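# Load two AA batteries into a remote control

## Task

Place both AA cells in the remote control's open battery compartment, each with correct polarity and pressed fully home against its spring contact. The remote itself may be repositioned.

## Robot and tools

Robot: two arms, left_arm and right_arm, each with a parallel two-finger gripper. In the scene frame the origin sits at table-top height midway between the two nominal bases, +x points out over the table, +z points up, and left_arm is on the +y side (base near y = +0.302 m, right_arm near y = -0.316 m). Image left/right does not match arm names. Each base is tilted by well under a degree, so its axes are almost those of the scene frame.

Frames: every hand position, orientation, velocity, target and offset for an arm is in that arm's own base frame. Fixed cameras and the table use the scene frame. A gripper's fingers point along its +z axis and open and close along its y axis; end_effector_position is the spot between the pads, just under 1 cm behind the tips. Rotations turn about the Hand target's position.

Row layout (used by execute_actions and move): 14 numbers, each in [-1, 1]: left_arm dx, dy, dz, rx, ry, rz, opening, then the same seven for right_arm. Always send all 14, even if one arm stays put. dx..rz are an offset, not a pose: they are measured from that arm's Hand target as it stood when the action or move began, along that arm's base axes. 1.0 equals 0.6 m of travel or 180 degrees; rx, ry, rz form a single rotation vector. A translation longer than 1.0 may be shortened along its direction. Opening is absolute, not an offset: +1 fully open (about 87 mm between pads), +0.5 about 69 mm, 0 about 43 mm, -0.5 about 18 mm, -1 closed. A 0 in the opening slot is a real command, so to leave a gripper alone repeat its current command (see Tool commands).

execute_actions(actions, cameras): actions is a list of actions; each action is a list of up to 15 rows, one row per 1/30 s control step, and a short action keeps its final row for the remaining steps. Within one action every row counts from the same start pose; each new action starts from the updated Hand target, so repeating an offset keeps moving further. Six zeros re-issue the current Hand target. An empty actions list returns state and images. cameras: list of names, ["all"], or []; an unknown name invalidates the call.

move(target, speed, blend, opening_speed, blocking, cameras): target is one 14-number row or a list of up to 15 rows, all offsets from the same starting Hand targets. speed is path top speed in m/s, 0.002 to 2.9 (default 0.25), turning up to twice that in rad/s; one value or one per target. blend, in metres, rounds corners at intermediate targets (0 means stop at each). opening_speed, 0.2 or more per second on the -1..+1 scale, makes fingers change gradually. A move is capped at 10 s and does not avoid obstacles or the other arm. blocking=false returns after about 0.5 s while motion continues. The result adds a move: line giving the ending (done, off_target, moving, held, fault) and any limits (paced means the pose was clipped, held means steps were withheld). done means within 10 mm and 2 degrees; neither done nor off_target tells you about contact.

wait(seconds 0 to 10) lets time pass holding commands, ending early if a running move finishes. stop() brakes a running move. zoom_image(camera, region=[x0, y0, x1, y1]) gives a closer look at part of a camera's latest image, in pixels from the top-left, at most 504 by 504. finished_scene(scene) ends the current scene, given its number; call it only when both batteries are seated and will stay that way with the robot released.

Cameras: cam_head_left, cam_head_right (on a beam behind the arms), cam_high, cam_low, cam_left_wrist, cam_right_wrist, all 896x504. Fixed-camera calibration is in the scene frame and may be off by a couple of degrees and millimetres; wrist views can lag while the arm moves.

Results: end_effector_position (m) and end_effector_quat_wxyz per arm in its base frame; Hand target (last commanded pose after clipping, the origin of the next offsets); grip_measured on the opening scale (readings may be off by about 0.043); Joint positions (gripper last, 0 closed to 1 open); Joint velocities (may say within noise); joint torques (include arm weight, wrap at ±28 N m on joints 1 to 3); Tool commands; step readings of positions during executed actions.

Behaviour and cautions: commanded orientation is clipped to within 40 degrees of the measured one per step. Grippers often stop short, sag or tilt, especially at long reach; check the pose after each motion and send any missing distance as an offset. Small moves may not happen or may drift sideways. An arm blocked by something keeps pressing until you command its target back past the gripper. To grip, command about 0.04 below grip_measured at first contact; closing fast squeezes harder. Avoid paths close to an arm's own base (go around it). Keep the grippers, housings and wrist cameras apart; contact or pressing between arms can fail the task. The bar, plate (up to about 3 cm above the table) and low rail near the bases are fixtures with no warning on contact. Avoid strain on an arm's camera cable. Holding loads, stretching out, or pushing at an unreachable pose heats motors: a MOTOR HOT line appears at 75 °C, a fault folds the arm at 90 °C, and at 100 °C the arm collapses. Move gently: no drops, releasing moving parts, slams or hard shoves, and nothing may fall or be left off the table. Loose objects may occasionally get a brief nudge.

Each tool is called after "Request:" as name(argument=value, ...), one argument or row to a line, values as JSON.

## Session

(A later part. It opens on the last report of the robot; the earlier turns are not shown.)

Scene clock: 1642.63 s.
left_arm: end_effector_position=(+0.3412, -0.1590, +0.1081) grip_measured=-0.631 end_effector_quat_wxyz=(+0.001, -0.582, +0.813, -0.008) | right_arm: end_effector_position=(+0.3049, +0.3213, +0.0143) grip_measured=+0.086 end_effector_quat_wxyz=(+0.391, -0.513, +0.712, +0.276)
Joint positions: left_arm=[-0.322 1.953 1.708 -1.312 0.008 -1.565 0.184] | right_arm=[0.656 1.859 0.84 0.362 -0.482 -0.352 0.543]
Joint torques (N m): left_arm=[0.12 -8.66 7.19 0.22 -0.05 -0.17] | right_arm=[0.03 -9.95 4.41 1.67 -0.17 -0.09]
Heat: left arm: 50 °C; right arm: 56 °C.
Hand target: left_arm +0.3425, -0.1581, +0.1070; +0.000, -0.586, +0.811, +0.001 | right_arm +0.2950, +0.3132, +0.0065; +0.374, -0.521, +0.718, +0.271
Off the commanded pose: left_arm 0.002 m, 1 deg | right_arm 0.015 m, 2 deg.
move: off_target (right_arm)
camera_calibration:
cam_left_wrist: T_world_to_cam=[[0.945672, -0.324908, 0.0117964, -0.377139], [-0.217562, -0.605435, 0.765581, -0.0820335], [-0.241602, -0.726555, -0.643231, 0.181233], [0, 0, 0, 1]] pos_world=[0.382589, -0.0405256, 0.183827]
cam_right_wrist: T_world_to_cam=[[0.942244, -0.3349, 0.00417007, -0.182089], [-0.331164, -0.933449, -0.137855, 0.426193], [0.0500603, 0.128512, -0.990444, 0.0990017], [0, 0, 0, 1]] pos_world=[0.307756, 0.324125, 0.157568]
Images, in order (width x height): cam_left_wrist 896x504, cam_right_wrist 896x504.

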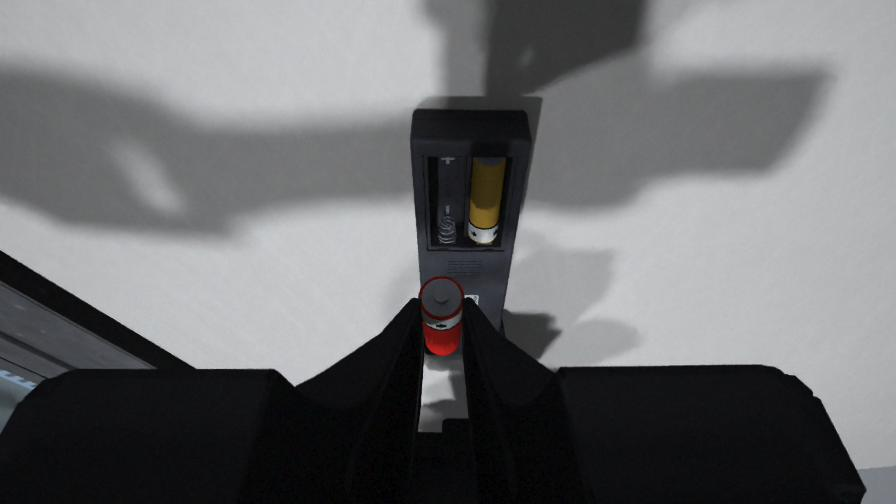

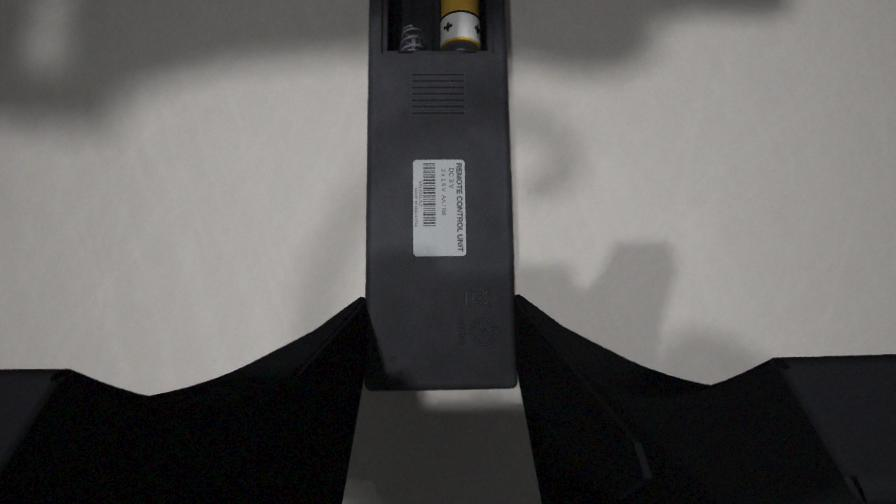

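Request:
move(
  target=[0.0012,0.0002,-0.08,0,0,0,-0.73,0,0,0,0,0,0,0.0],
  speed=0.1,
  cameras=["cam_left_wrist","cam_right_wrist"],
)

Request:
zoom_image(
  camera="cam_left_wrist",
  region=[330, 120, 570, 380],
)

Request:
zoom_image(
  camera="cam_right_wrist",
  region=[350, 0, 530, 100],
)

Scene clock: 1649.80 s.
left_arm: end_effector_position=(+0.3432, -0.1596, +0.0664) grip_measured=-0.631 end_effector_quat_wxyz=(+0.001, -0.583, +0.813, -0.007) | right_arm: end_effector_position=(+0.3049, +0.3213, +0.0143) grip_measured=+0.086 end_effector_quat_wxyz=(+0.391, -0.513, +0.712, +0.276)
Joint positions: left_arm=[-0.322 1.977 1.576 -1.158 0.007 -1.566 0.184] | right_arm=[0.656 1.859 0.84 0.362 -0.482 -0.352 0.543]
Joint torques (N m): left_arm=[0.1 -9.17 4.85 0.45 -0.1 -0.1] | right_arm=[0.02 -9.95 4.41 1.67 -0.17 -0.09]
Heat: left arm: 50 °C; right arm: 56 °C.
Hand target: left_arm +0.3432, -0.1580, +0.0590; +0.000, -0.586, +0.811, +0.001 | right_arm +0.2950, +0.3132, +0.0065; +0.374, -0.521, +0.718, +0.271
Off the commanded pose: left_arm 0.008 m, 1 deg | right_arm 0.015 m, 2 deg.
move: off_target (right_arm)
camera_calibration:
cam_left_wrist: T_world_to_cam=[[0.945819, -0.324558, 0.00939704, -0.378526], [-0.215784, -0.606681, 0.765098, -0.050682], [-0.242618, -0.725672, -0.643845, 0.154998], [0, 0, 0, 1]] pos_world=[0.384686, -0.0411239, 0.142128]
cam_right_wrist: T_world_to_cam=[[0.942244, -0.3349, 0.00417007, -0.182089], [-0.331164, -0.933449, -0.137855, 0.426193], [0.0500603, 0.128512, -0.990444, 0.0990017], [0, 0, 0, 1]] pos_world=[0.307756, 0.324125, 0.157568]
Images, in order (width x height): cam_left_wrist 896x504, cam_right_wrist 896x504.

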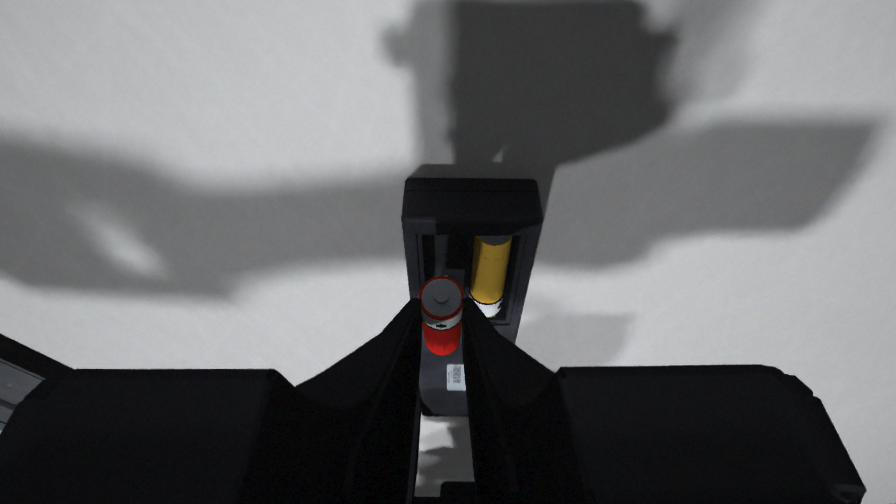

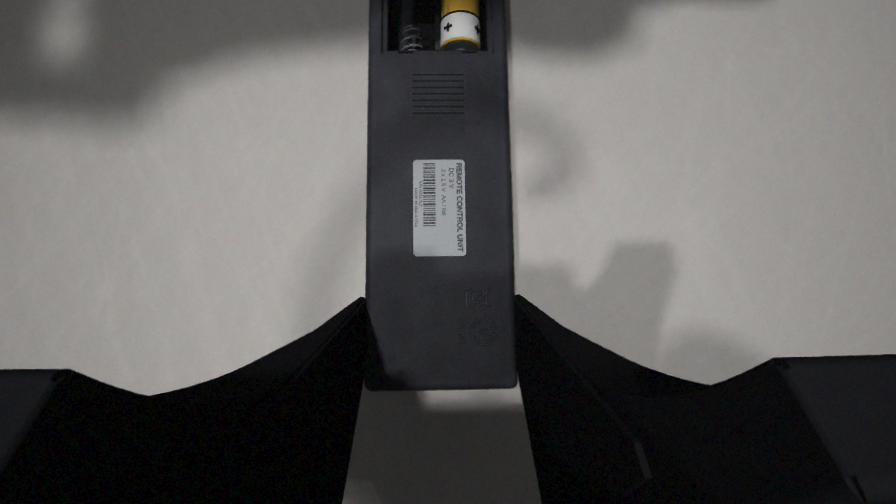

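Scaled by 1.938.

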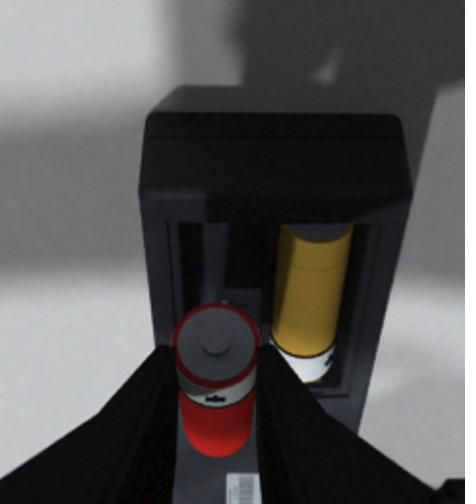

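Scaled by 2.800.

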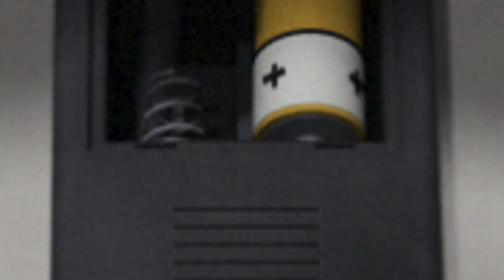

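Request:
move(
  target=[0.0008,0.0025,-0.022,0,0,0,-0.73,0,0,0,0,0,0,0.0],
  speed=0.06,
  cameras=["cam_left_wrist","cam_right_wrist"],
)

Request:
zoom_image(
  camera="cam_left_wrist",
  region=[350, 160, 550, 380],
)

Request:
zoom_image(
  camera="cam_right_wrist",
  region=[350, 0, 530, 100],
)

Scene clock: 1662.13 s.
left_arm: end_effector_position=(+0.3440, -0.1598, +0.0546) grip_measured=-0.631 end_effector_quat_wxyz=(+0.002, -0.583, +0.813, -0.009) | right_arm: end_effector_position=(+0.3049, +0.3213, +0.0143) grip_measured=+0.086 end_effector_quat_wxyz=(+0.391, -0.513, +0.712, +0.276)
Joint positions: left_arm=[-0.322 1.984 1.539 -1.109 0.007 -1.566 0.184] | right_arm=[0.656 1.859 0.84 0.362 -0.482 -0.352 0.543]
Joint torques (N m): left_arm=[0.46 -8.75 4.86 0.42 -0.07 -0.09] | right_arm=[0.02 -9.95 4.4 1.67 -0.16 -0.09]
Heat: left arm: 50 °C; right arm: 56 °C.
Hand target: left_arm +0.3437, -0.1564, +0.0457; +0.000, -0.586, +0.811, +0.001 | right_arm +0.2950, +0.3132, +0.0065; +0.374, -0.521, +0.718, +0.271
Off the commanded pose: left_arm 0.009 m, 1 deg | right_arm 0.015 m, 2 deg.
move: off_target (right_arm)
camera_calibration:
cam_left_wrist: T_world_to_cam=[[0.945766, -0.324545, 0.0140455, -0.379545], [-0.219153, -0.605531, 0.765052, -0.0403911], [-0.239789, -0.726638, -0.643816, 0.146306], [0, 0, 0, 1]] pos_world=[0.385191, -0.0413257, 0.130427]
cam_right_wrist: T_world_to_cam=[[0.942244, -0.3349, 0.00417007, -0.182089], [-0.331164, -0.933449, -0.137855, 0.426193], [0.0500603, 0.128512, -0.990444, 0.0990017], [0, 0, 0, 1]] pos_world=[0.307756, 0.324125, 0.157568]
Images, in order (width x height): cam_left_wrist 896x504, cam_right_wrist 896x504.

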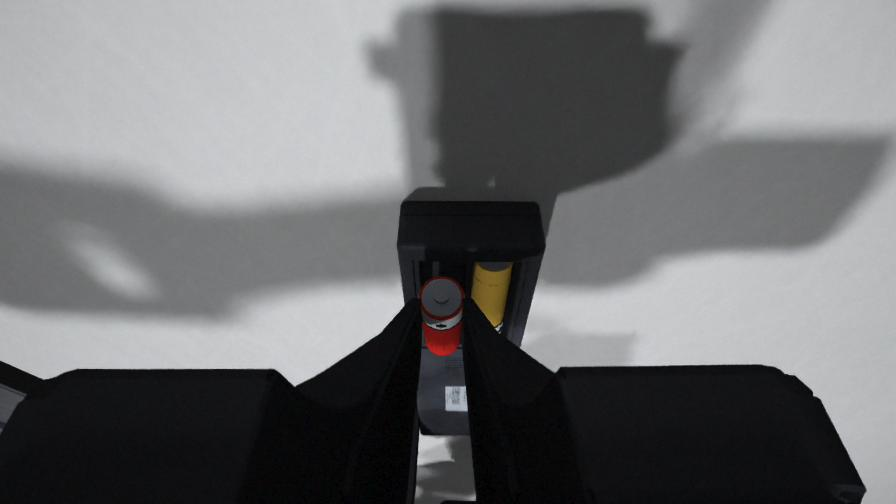

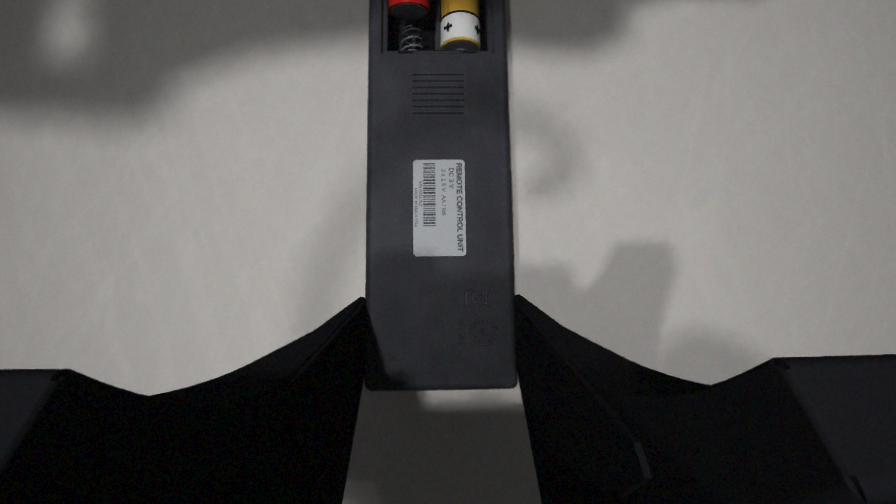

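Scaled by 2.291.

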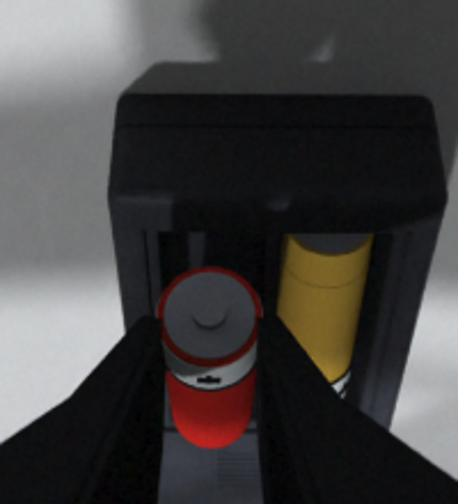

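Scaled by 2.800.

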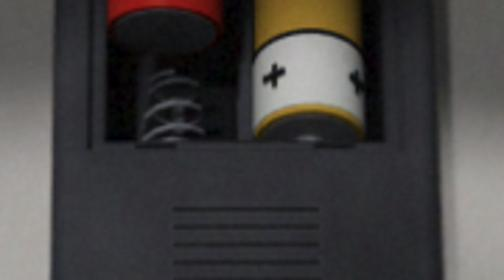

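Request:
move(
  target=[0.004,0.0078,-0.005,0,0,0,-0.73,0,0,0,0,0,0,0.0],
  speed=0.06,
  cameras=["cam_right_wrist"],
)

Request:
zoom_image(
  camera="cam_right_wrist",
  region=[350, 0, 530, 100],
)

Scene clock: 1673.60 s.
left_arm: end_effector_position=(+0.3477, -0.1568, +0.0547) grip_measured=-0.631 end_effector_quat_wxyz=(+0.005, -0.585, +0.811, -0.012) | right_arm: end_effector_position=(+0.3049, +0.3213, +0.0143) grip_measured=+0.086 end_effector_quat_wxyz=(+0.391, -0.513, +0.712, +0.276)
Joint positions: left_arm=[-0.311 1.984 1.539 -1.1 0.007 -1.561 0.184] | right_arm=[0.656 1.859 0.84 0.362 -0.482 -0.352 0.543]
Joint torques (N m): left_arm=[0.76 -8.5 4.33 0.46 -0.14 -0.09] | right_arm=[0.01 -9.94 4.38 1.67 -0.17 -0.09]
Heat: left arm: 51 °C; right arm: 56 °C.
Hand target: left_arm +0.3461, -0.1517, +0.0427; +0.000, -0.586, +0.811, +0.001 | right_arm +0.2950, +0.3132, +0.0065; +0.374, -0.521, +0.718, +0.271
Off the commanded pose: left_arm 0.013 m, 2 deg | right_arm 0.015 m, 2 deg.
move: off_target (left_arm, right_arm)
camera_calibration:
cam_right_wrist: T_world_to_cam=[[0.942244, -0.3349, 0.00417007, -0.182089], [-0.331164, -0.933449, -0.137855, 0.426193], [0.0500603, 0.128512, -0.990444, 0.0990017], [0, 0, 0, 1]] pos_world=[0.307756, 0.324125, 0.157568]
Images, in order (width x height): cam_right_wrist 896x504.

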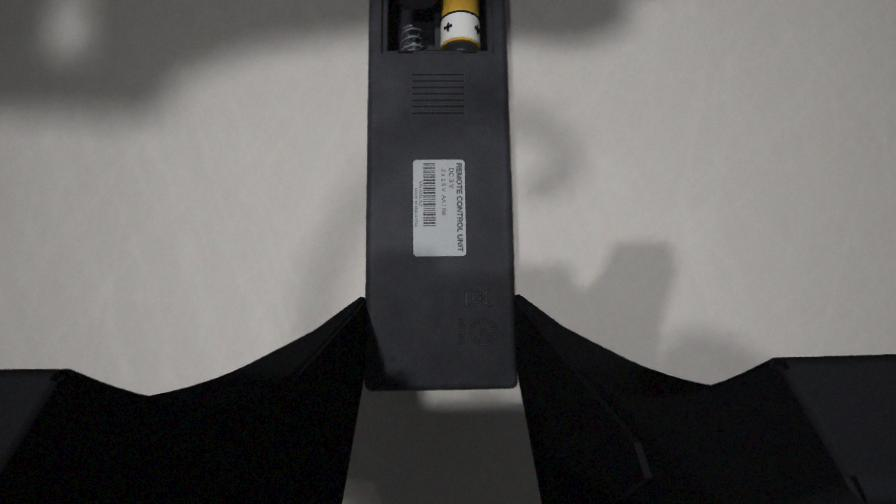

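Scaled by 2.800.

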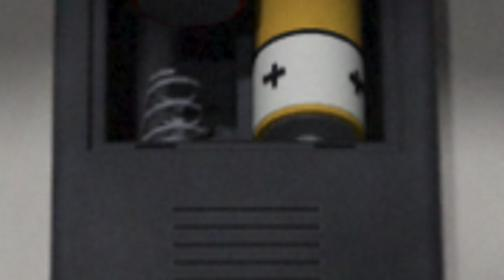

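Request:
move(
  target=[-0.0065,0.002,0,0,0,0,-0.73,0,0,0,0,0,0,0.0],
  speed=0.06,
  cameras=["cam_right_wrist"],
)

Request:
zoom_image(
  camera="cam_right_wrist",
  region=[350, 0, 530, 100],
)

Scene clock: 1677.90 s.
left_arm: end_effector_position=(+0.3443, -0.1557, +0.0490) grip_measured=-0.631 end_effector_quat_wxyz=(+0.002, -0.585, +0.811, -0.009) | right_arm: end_effector_position=(+0.3050, +0.3213, +0.0143) grip_measured=+0.086 end_effector_quat_wxyz=(+0.391, -0.513, +0.712, +0.276)
Joint positions: left_arm=[-0.311 1.984 1.516 -1.086 0.007 -1.56 0.184] | right_arm=[0.656 1.859 0.84 0.362 -0.482 -0.353 0.543]
Joint torques (N m): left_arm=[0.69 -9.65 4.75 0.31 -0.04 -0.04] | right_arm=[0.02 -9.96 4.41 1.68 -0.17 -0.08]
Heat: left arm: 51 °C; right arm: 56 °C.
Hand target: left_arm +0.3422, -0.1505, +0.0428; +0.000, -0.586, +0.810, +0.001 | right_arm +0.2950, +0.3132, +0.0065; +0.374, -0.521, +0.718, +0.271
Off the commanded pose: left_arm 0.008 m, 1 deg | right_arm 0.015 m, 2 deg.
move: off_target (right_arm)
camera_calibration:
cam_right_wrist: T_world_to_cam=[[0.942449, -0.334308, 0.00521147, -0.182414], [-0.330443, -0.933703, -0.137864, 0.426023], [0.050955, 0.128208, -0.990437, 0.0988299], [0, 0, 0, 1]] pos_world=[0.307657, 0.324125, 0.157569]
Images, in order (width x height): cam_right_wrist 896x504.

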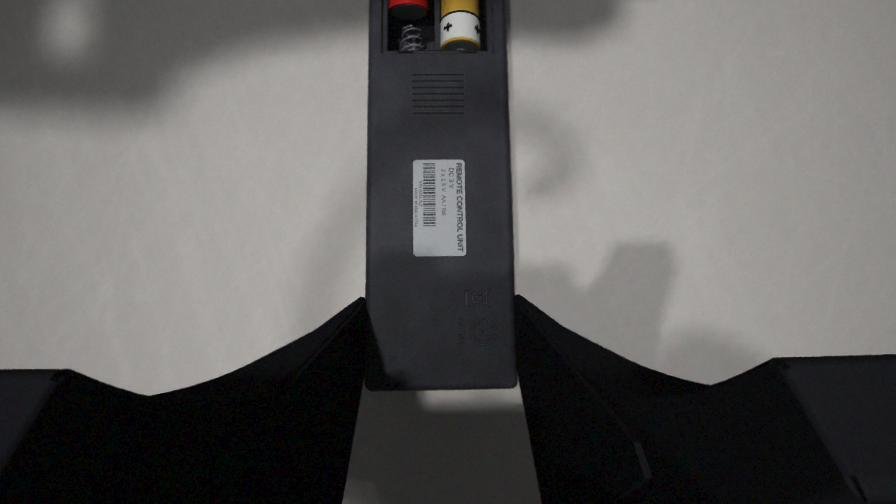

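Scaled by 2.800.

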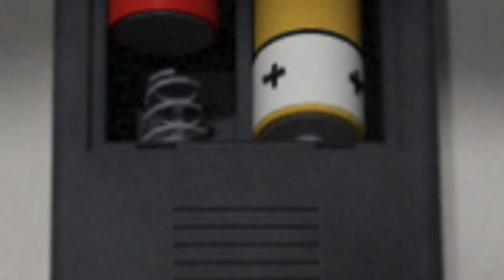

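Request:
move(
  target=[0.0028,0.005,0,0,0,0,-0.73,0,0,0,0,0,0,0.0],
  speed=0.06,
  cameras=["cam_right_wrist","cam_left_wrist"],
)

Request:
zoom_image(
  camera="cam_right_wrist",
  region=[350, 0, 530, 100],
)

Request:
zoom_image(
  camera="cam_left_wrist",
  region=[350, 160, 550, 380],
)

Scene clock: 1685.03 s.
left_arm: end_effector_position=(+0.3451, -0.1535, +0.0490) grip_measured=-0.631 end_effector_quat_wxyz=(+0.002, -0.585, +0.811, -0.009) | right_arm: end_effector_position=(+0.3050, +0.3213, +0.0143) grip_measured=+0.086 end_effector_quat_wxyz=(+0.391, -0.513, +0.712, +0.276)
Joint positions: left_arm=[-0.305 1.984 1.516 -1.086 0.007 -1.554 0.184] | right_arm=[0.656 1.859 0.84 0.362 -0.482 -0.353 0.543]
Joint torques (N m): left_arm=[0.99 -9.29 4.93 0.39 -0.06 -0.08] | right_arm=[0.03 -9.95 4.42 1.68 -0.16 -0.08]
Heat: left arm: 52 °C; right arm: 56 °C.
Hand target: left_arm +0.3439, -0.1475, +0.0428; +0.000, -0.586, +0.811, +0.001 | right_arm +0.2950, +0.3132, +0.0065; +0.374, -0.521, +0.718, +0.271
Off the commanded pose: left_arm 0.009 m, 1 deg | right_arm 0.015 m, 2 deg.
move: off_target (right_arm)
camera_calibration:
cam_left_wrist: T_world_to_cam=[[0.947371, -0.319809, 0.0145085, -0.378339], [-0.216524, -0.606712, 0.764865, -0.0330941], [-0.235808, -0.727752, -0.644028, 0.145995], [0, 0, 0, 1]] pos_world=[0.385689, -0.0348266, 0.124827]
cam_right_wrist: T_world_to_cam=[[0.942449, -0.334308, 0.00521147, -0.182414], [-0.330443, -0.933703, -0.137864, 0.426023], [0.050955, 0.128208, -0.990437, 0.0988299], [0, 0, 0, 1]] pos_world=[0.307657, 0.324125, 0.157569]
Images, in order (width x height): cam_left_wrist 896x504, cam_right_wrist 896x504.

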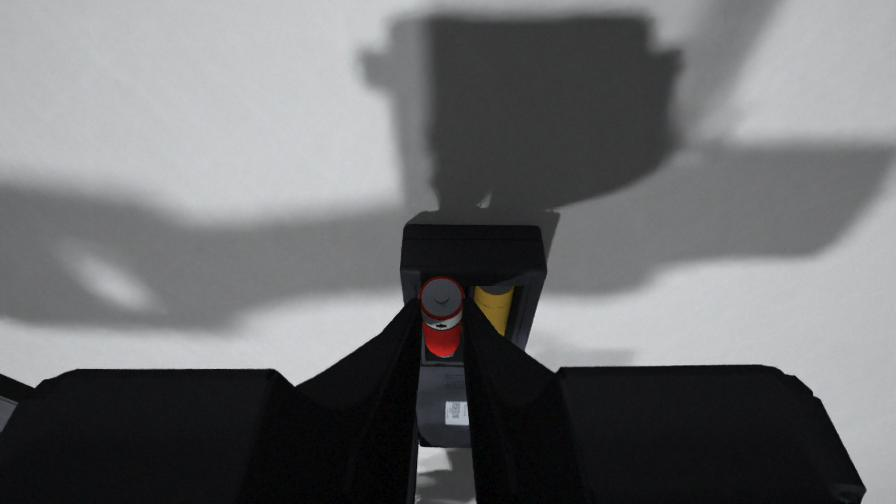

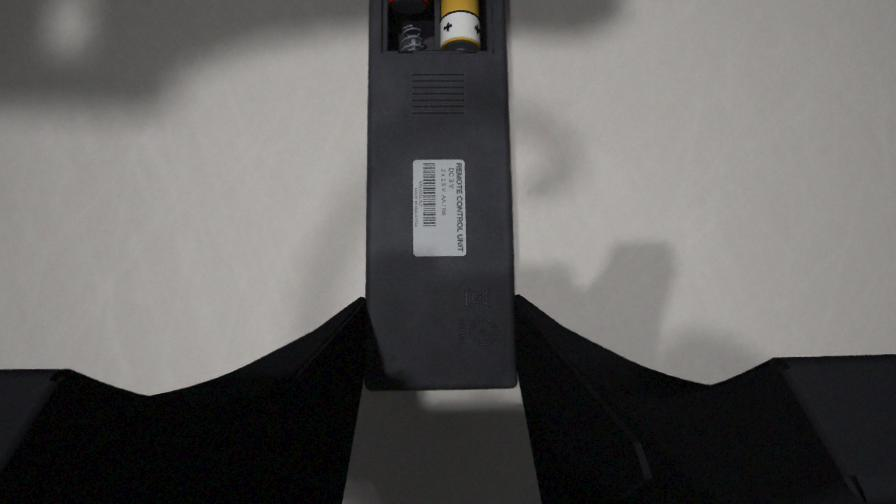

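Scaled by 2.800.

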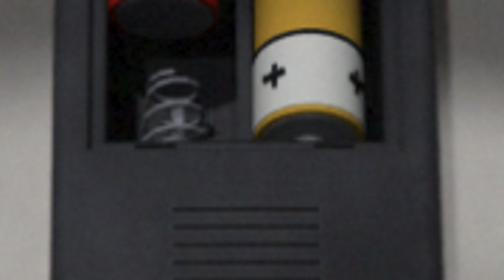

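Scaled by 2.291.

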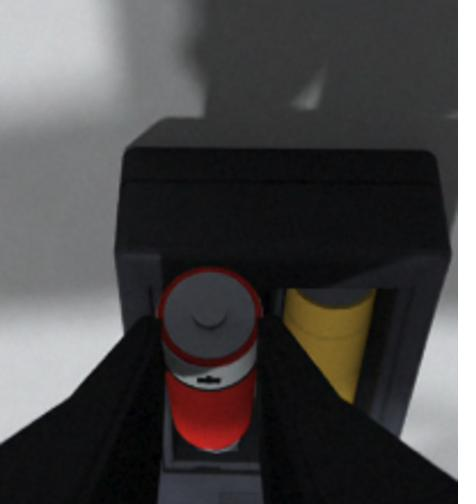

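Request:
move(
  target=[0.0035,-0.0007,0,0,0,0,-0.73,0,0,0,0,0,0,0.0],
  speed=0.06,
  cameras=["cam_right_wrist","cam_left_wrist"],
)

Request:
zoom_image(
  camera="cam_right_wrist",
  region=[350, 0, 530, 100],
)

Request:
zoom_image(
  camera="cam_left_wrist",
  region=[350, 160, 550, 380],
)

Scene clock: 1699.83 s.
left_arm: end_effector_position=(+0.3451, -0.1535, +0.0490) grip_measured=-0.631 end_effector_quat_wxyz=(+0.002, -0.584, +0.811, -0.009) | right_arm: end_effector_position=(+0.3050, +0.3213, +0.0143) grip_measured=+0.086 end_effector_quat_wxyz=(+0.391, -0.513, +0.712, +0.276)
Joint positions: left_arm=[-0.305 1.984 1.516 -1.086 0.007 -1.553 0.184] | right_arm=[0.656 1.859 0.84 0.362 -0.482 -0.353 0.543]
Joint torques (N m): left_arm=[1.31 -8.65 5.75 0.31 -0.13 -0.04] | right_arm=[0.03 -9.92 4.4 1.67 -0.16 -0.08]
Heat: left arm: 53 °C; right arm: 56 °C.
Hand target: left_arm +0.3460, -0.1480, +0.0428; +0.000, -0.586, +0.811, +0.001 | right_arm +0.2950, +0.3132, +0.0065; +0.374, -0.521, +0.718, +0.271
Off the commanded pose: left_arm 0.008 m, 1 deg | right_arm 0.015 m, 2 deg.
move: off_target (right_arm)
camera_calibration:
cam_left_wrist: T_world_to_cam=[[0.947248, -0.320173, 0.0144762, -0.378301], [-0.216735, -0.606638, 0.764864, -0.0330103], [-0.236107, -0.727654, -0.644029, 0.146114], [0, 0, 0, 1]] pos_world=[0.385689, -0.0348265, 0.124827]
cam_right_wrist: T_world_to_cam=[[0.942449, -0.334308, 0.00521147, -0.182414], [-0.330443, -0.933703, -0.137864, 0.426023], [0.050955, 0.128208, -0.990437, 0.0988299], [0, 0, 0, 1]] pos_world=[0.307657, 0.324125, 0.157569]
Images, in order (width x height): cam_left_wrist 896x504, cam_right_wrist 896x504.

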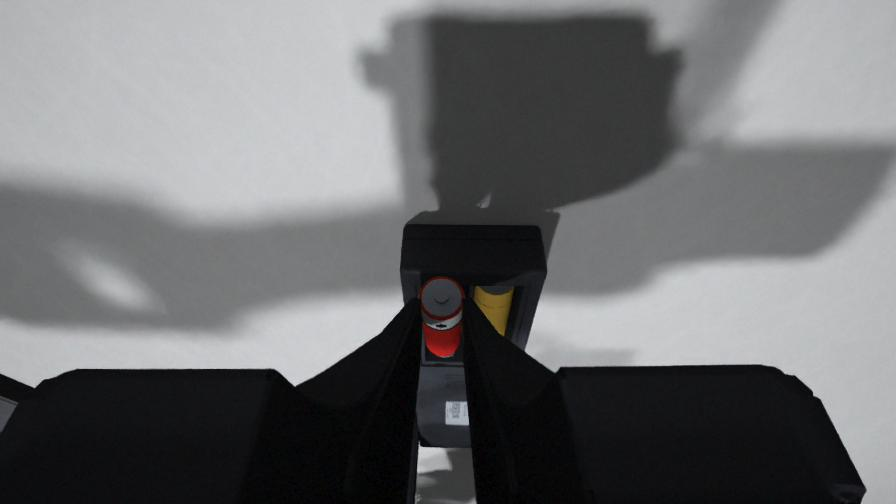

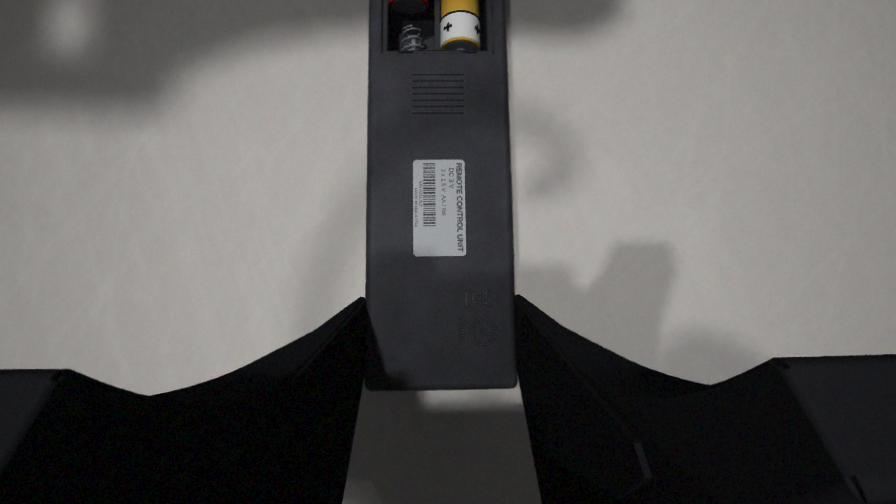

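Scaled by 2.800.

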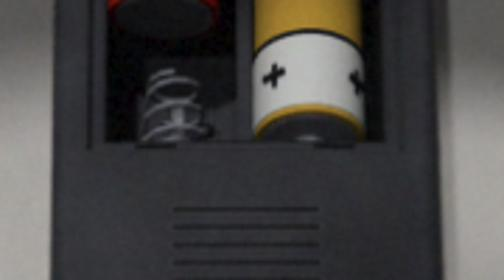

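Scaled by 2.291.

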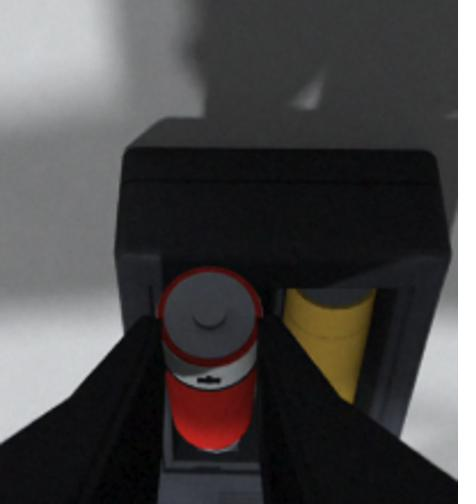

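Request:
move(
  target=[0.001,0,-0.013,0,0,0,-0.73,0,0,0,0,0,0,0.0],
  speed=0.05,
  cameras=["cam_right_wrist"],
)

Request:
zoom_image(
  camera="cam_right_wrist",
  region=[350, 0, 530, 100],
)

Scene clock: 1703.27 s.
left_arm: end_effector_position=(+0.3457, -0.1536, +0.0488) grip_measured=-0.631 end_effector_quat_wxyz=(+0.003, -0.583, +0.812, -0.010) | right_arm: end_effector_position=(+0.3050, +0.3213, +0.0143) grip_measured=+0.086 end_effector_quat_wxyz=(+0.391, -0.513, +0.712, +0.276)
Joint positions: left_arm=[-0.304 1.985 1.516 -1.083 0.008 -1.549 0.184] | right_arm=[0.656 1.859 0.84 0.362 -0.482 -0.353 0.543]
Joint torques (N m): left_arm=[1.03 -7.88 4.34 0.59 -0.1 -0.04] | right_arm=[0.03 -9.96 4.44 1.67 -0.16 -0.08]
Heat: left arm: 53 °C; right arm: 56 °C.
Hand target: left_arm +0.3466, -0.1479, +0.0350; +0.000, -0.586, +0.810, +0.001 | right_arm +0.2950, +0.3132, +0.0065; +0.374, -0.521, +0.718, +0.271
Off the commanded pose: left_arm 0.015 m, 1 deg | right_arm 0.015 m, 2 deg.
move: off_target (left_arm, right_arm)
camera_calibration:
cam_right_wrist: T_world_to_cam=[[0.942449, -0.334308, 0.00521147, -0.182414], [-0.330443, -0.933703, -0.137864, 0.426023], [0.050955, 0.128208, -0.990437, 0.0988299], [0, 0, 0, 1]] pos_world=[0.307657, 0.324125, 0.157569]
Images, in order (width x height): cam_right_wrist 896x504.

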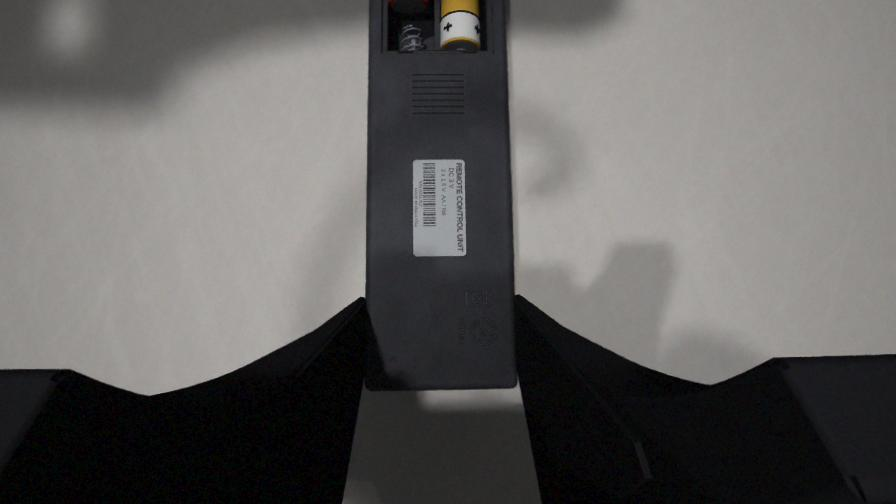

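Scaled by 2.800.

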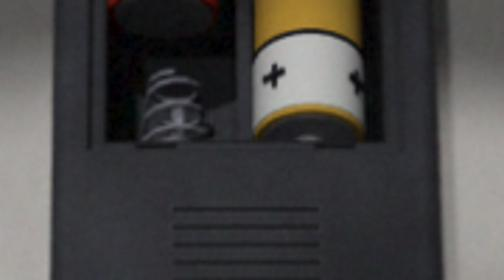

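Request:
move(
  target=[0.0075,-0.0005,0.008,0,0,0,-0.73,0,0,0,0,0,0,0.0],
  speed=0.06,
  cameras=["cam_right_wrist"],
)

Request:
zoom_image(
  camera="cam_right_wrist",
  region=[350, 0, 530, 100],
)

Scene clock: 1707.77 s.
left_arm: end_effector_position=(+0.3458, -0.1535, +0.0485) grip_measured=-0.631 end_effector_quat_wxyz=(-0.002, -0.582, +0.813, -0.009) | right_arm: end_effector_position=(+0.3050, +0.3213, +0.0143) grip_measured=+0.086 end_effector_quat_wxyz=(+0.391, -0.513, +0.712, +0.276)
Joint positions: left_arm=[-0.301 1.993 1.525 -1.091 0.014 -1.544 0.184] | right_arm=[0.656 1.859 0.84 0.362 -0.482 -0.353 0.543]
Joint torques (N m): left_arm=[1.05 -7.32 6.28 0.42 -0.15 -0.01] | right_arm=[0.03 -9.94 4.41 1.67 -0.16 -0.08]
Heat: left arm: 52 °C; right arm: 56 °C.
Hand target: left_arm +0.3510, -0.1482, +0.0398; +0.000, -0.586, +0.811, +0.001 | right_arm +0.2950, +0.3132, +0.0065; +0.374, -0.521, +0.718, +0.271
Off the commanded pose: left_arm 0.011 m, 1 deg | right_arm 0.015 m, 2 deg.
move: off_target (left_arm, right_arm)
camera_calibration:
cam_right_wrist: T_world_to_cam=[[0.942449, -0.334308, 0.00521147, -0.182414], [-0.330443, -0.933703, -0.137864, 0.426023], [0.050955, 0.128208, -0.990437, 0.0988299], [0, 0, 0, 1]] pos_world=[0.307657, 0.324125, 0.157569]
Images, in order (width x height): cam_right_wrist 896x504.

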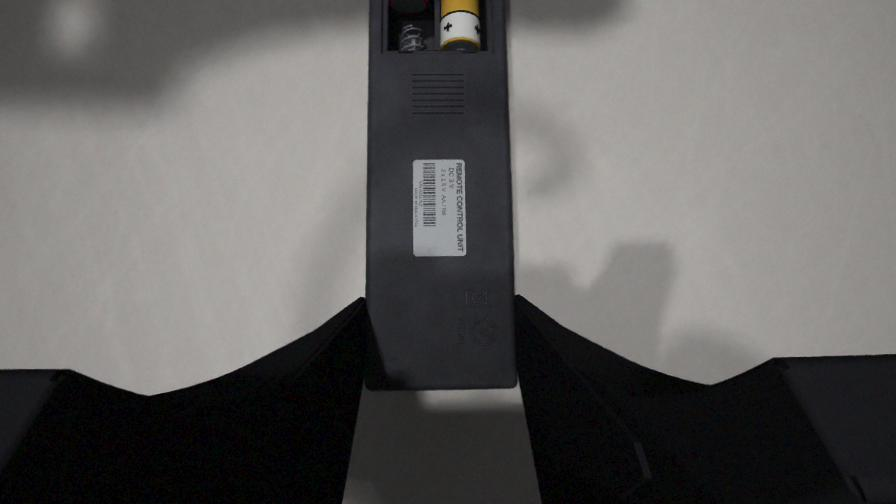

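Scaled by 2.800.

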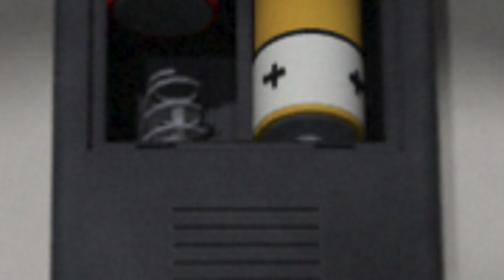

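Request:
move(
  target=[
    [-0.003,-0.002,0.03,0,0,0,-0.73,0,0,0,0,0,0,0.0],
    [-0.0035,-0.003,0.0,0,0,0,-0.73,0,0,0,0,0,0,0.0],
  ],
  speed=0.06,
  cameras=["cam_right_wrist"],
)

Request:
zoom_image(
  camera="cam_right_wrist",
  region=[350, 0, 530, 100],
)

Scene clock: 1713.60 s.
left_arm: end_effector_position=(+0.3478, -0.1530, +0.0495) grip_measured=-0.631 end_effector_quat_wxyz=(+0.000, -0.582, +0.813, -0.006) | right_arm: end_effector_position=(+0.3050, +0.3213, +0.0143) grip_measured=+0.086 end_effector_quat_wxyz=(+0.391, -0.513, +0.712, +0.276)
Joint positions: left_arm=[-0.301 2 1.541 -1.101 0.008 -1.544 0.184] | right_arm=[0.656 1.859 0.84 0.362 -0.482 -0.353 0.543]
Joint torques (N m): left_arm=[0.5 -8.81 4.57 0.58 -0.12 -0.14] | right_arm=[0.03 -9.96 4.4 1.67 -0.16 -0.08]
Heat: left arm: 52 °C; right arm: 56 °C.
Hand target: left_arm +0.3490, -0.1501, +0.0398; +0.000, -0.586, +0.811, +0.001 | right_arm +0.2950, +0.3132, +0.0065; +0.374, -0.521, +0.718, +0.271
Off the commanded pose: left_arm 0.010 m, 1 deg | right_arm 0.015 m, 2 deg.
move: off_target (right_arm)
camera_calibration:
cam_right_wrist: T_world_to_cam=[[0.942449, -0.334308, 0.00521147, -0.182414], [-0.330443, -0.933703, -0.137864, 0.426023], [0.050955, 0.128208, -0.990437, 0.0988299], [0, 0, 0, 1]] pos_world=[0.307657, 0.324125, 0.157569]
Images, in order (width x height): cam_right_wrist 896x504.

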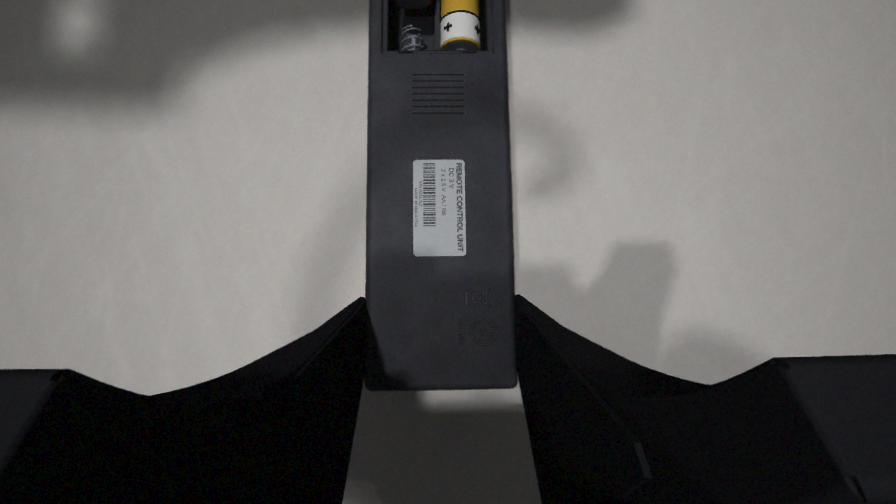

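Scaled by 2.800.

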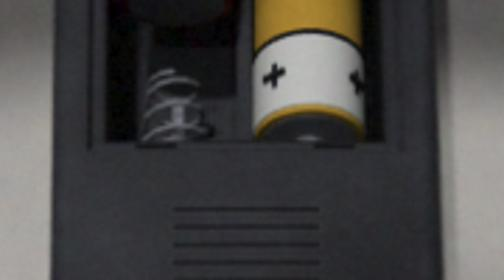

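Request:
move(
  target=[-0.005,0.001,-0.008,0,0,0,-0.73,0,0,0,0,0,0,0.0],
  speed=0.06,
  cameras=["cam_right_wrist"],
)

Request:
zoom_image(
  camera="cam_right_wrist",
  region=[350, 0, 530, 100],
)

Scene clock: 1717.40 s.
left_arm: end_effector_position=(+0.3468, -0.1539, +0.0477) grip_measured=-0.631 end_effector_quat_wxyz=(-0.003, -0.583, +0.813, -0.009) | right_arm: end_effector_position=(+0.3050, +0.3213, +0.0143) grip_measured=+0.086 end_effector_quat_wxyz=(+0.391, -0.513, +0.712, +0.276)
Joint positions: left_arm=[-0.3 2 1.532 -1.093 0.016 -1.544 0.184] | right_arm=[0.656 1.859 0.84 0.362 -0.482 -0.353 0.543]
Joint torques (N m): left_arm=[0.54 -9.4 3.1 0.67 -0.17 -0.11] | right_arm=[0.05 -9.95 4.42 1.66 -0.16 -0.08]
Heat: left arm: 51 °C; right arm: 56 °C.
Hand target: left_arm +0.3460, -0.1493, +0.0350; +0.000, -0.586, +0.810, +0.001 | right_arm +0.2950, +0.3132, +0.0065; +0.374, -0.521, +0.718, +0.271
Off the commanded pose: left_arm 0.013 m, 1 deg | right_arm 0.015 m, 2 deg.
move: off_target (left_arm, right_arm)
camera_calibration:
cam_right_wrist: T_world_to_cam=[[0.942449, -0.334308, 0.00521147, -0.182414], [-0.330443, -0.933703, -0.137864, 0.426023], [0.050955, 0.128208, -0.990437, 0.0988299], [0, 0, 0, 1]] pos_world=[0.307657, 0.324125, 0.157569]
Images, in order (width x height): cam_right_wrist 896x504.

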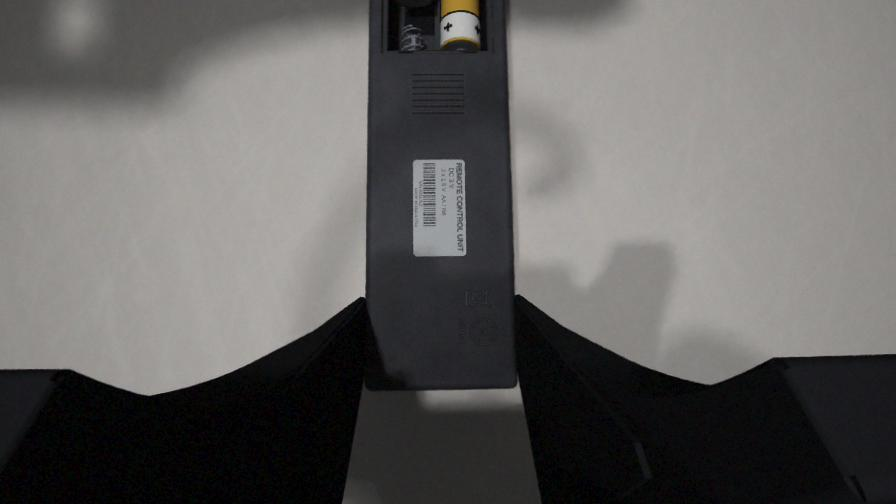

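Scaled by 2.800.

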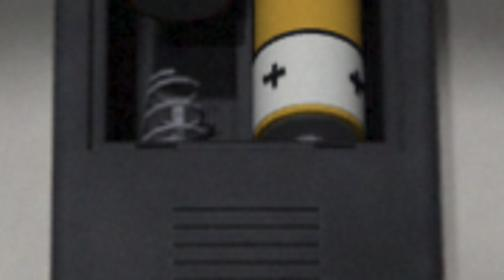

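Request:
wait(
  seconds=0.1,
  cameras=["cam_left_wrist","cam_low"],
)

Request:
zoom_image(
  camera="cam_left_wrist",
  region=[370, 250, 530, 410],
)

Request:
zoom_image(
  camera="cam_low",
  region=[490, 210, 650, 290],
)

Scene clock: 1722.30 s.
left_arm: end_effector_position=(+0.3468, -0.1539, +0.0477) grip_measured=-0.631 end_effector_quat_wxyz=(-0.003, -0.583, +0.813, -0.009) | right_arm: end_effector_position=(+0.3050, +0.3213, +0.0143) grip_measured=+0.086 end_effector_quat_wxyz=(+0.391, -0.513, +0.712, +0.276)
Joint positions: left_arm=[-0.3 2 1.532 -1.093 0.016 -1.544 0.184] | right_arm=[0.656 1.859 0.84 0.362 -0.482 -0.353 0.543]
Joint torques (N m): left_arm=[0.51 -9.42 3.22 0.67 -0.16 -0.11] | right_arm=[0.03 -9.94 4.41 1.67 -0.17 -0.08]
Heat: left arm: 51 °C; right arm: 56 °C.
Hand target: left_arm +0.3460, -0.1493, +0.0350; +0.000, -0.586, +0.810, +0.001 | right_arm +0.2950, +0.3132, +0.0065; +0.374, -0.521, +0.718, +0.271
Tool commands: left_gripper/opening=-0.73 right_gripper/opening=+0.0
Off the commanded pose: left_arm 0.013 m, 1 deg | right_arm 0.015 m, 2 deg.
wait: 0.10 s; at rest from the start
camera_calibration:
cam_left_wrist: T_world_to_cam=[[0.945836, -0.324555, 0.00761385, -0.379898], [-0.212388, -0.600874, 0.770611, -0.0327037], [-0.245531, -0.730489, -0.63726, 0.147867], [0, 0, 0, 1]] pos_world=[0.388681, -0.0349328, 0.122324]
Images, in order (width x height): cam_low 896x504, cam_left_wrist 896x504.

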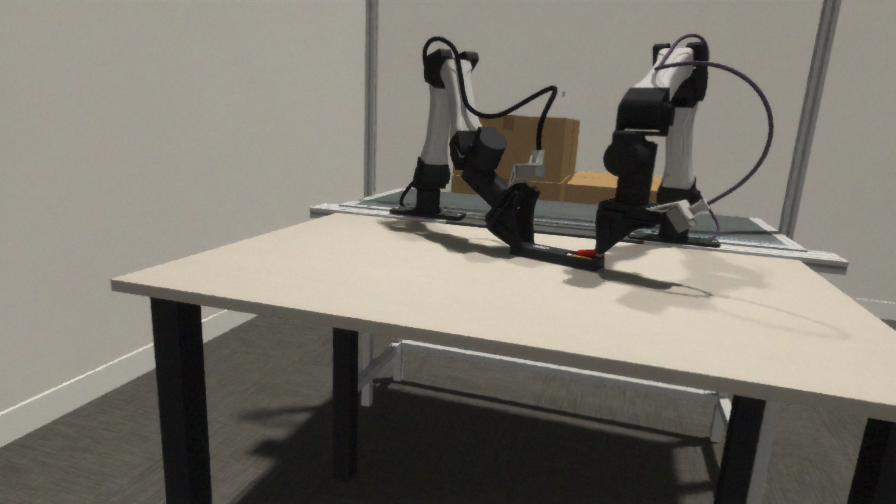

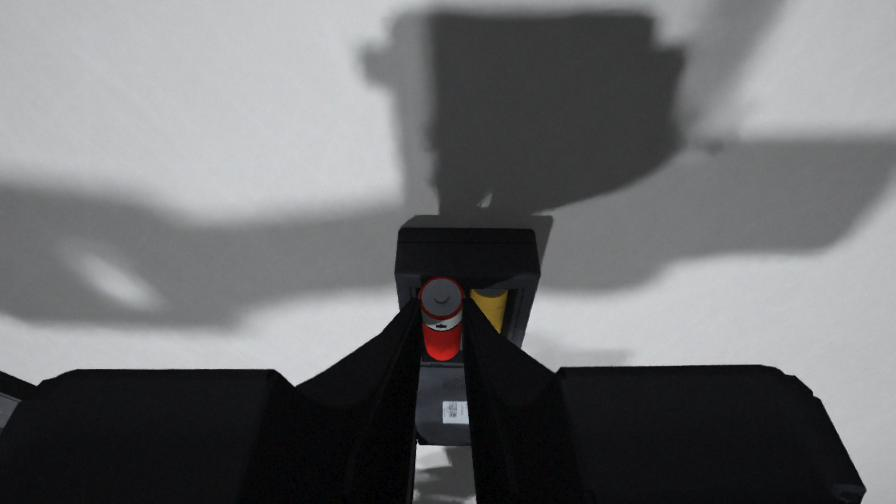

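Scaled by 3.150.

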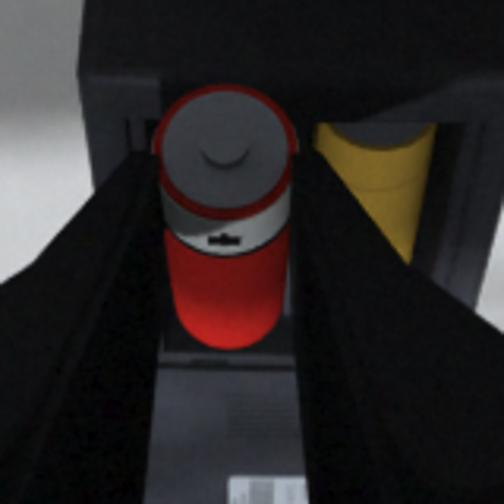

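Scaled by 3.150.

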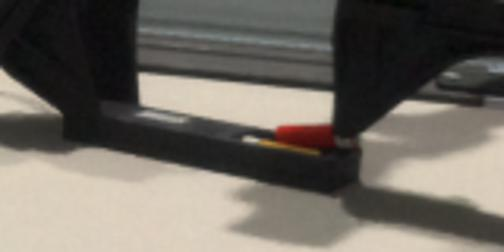

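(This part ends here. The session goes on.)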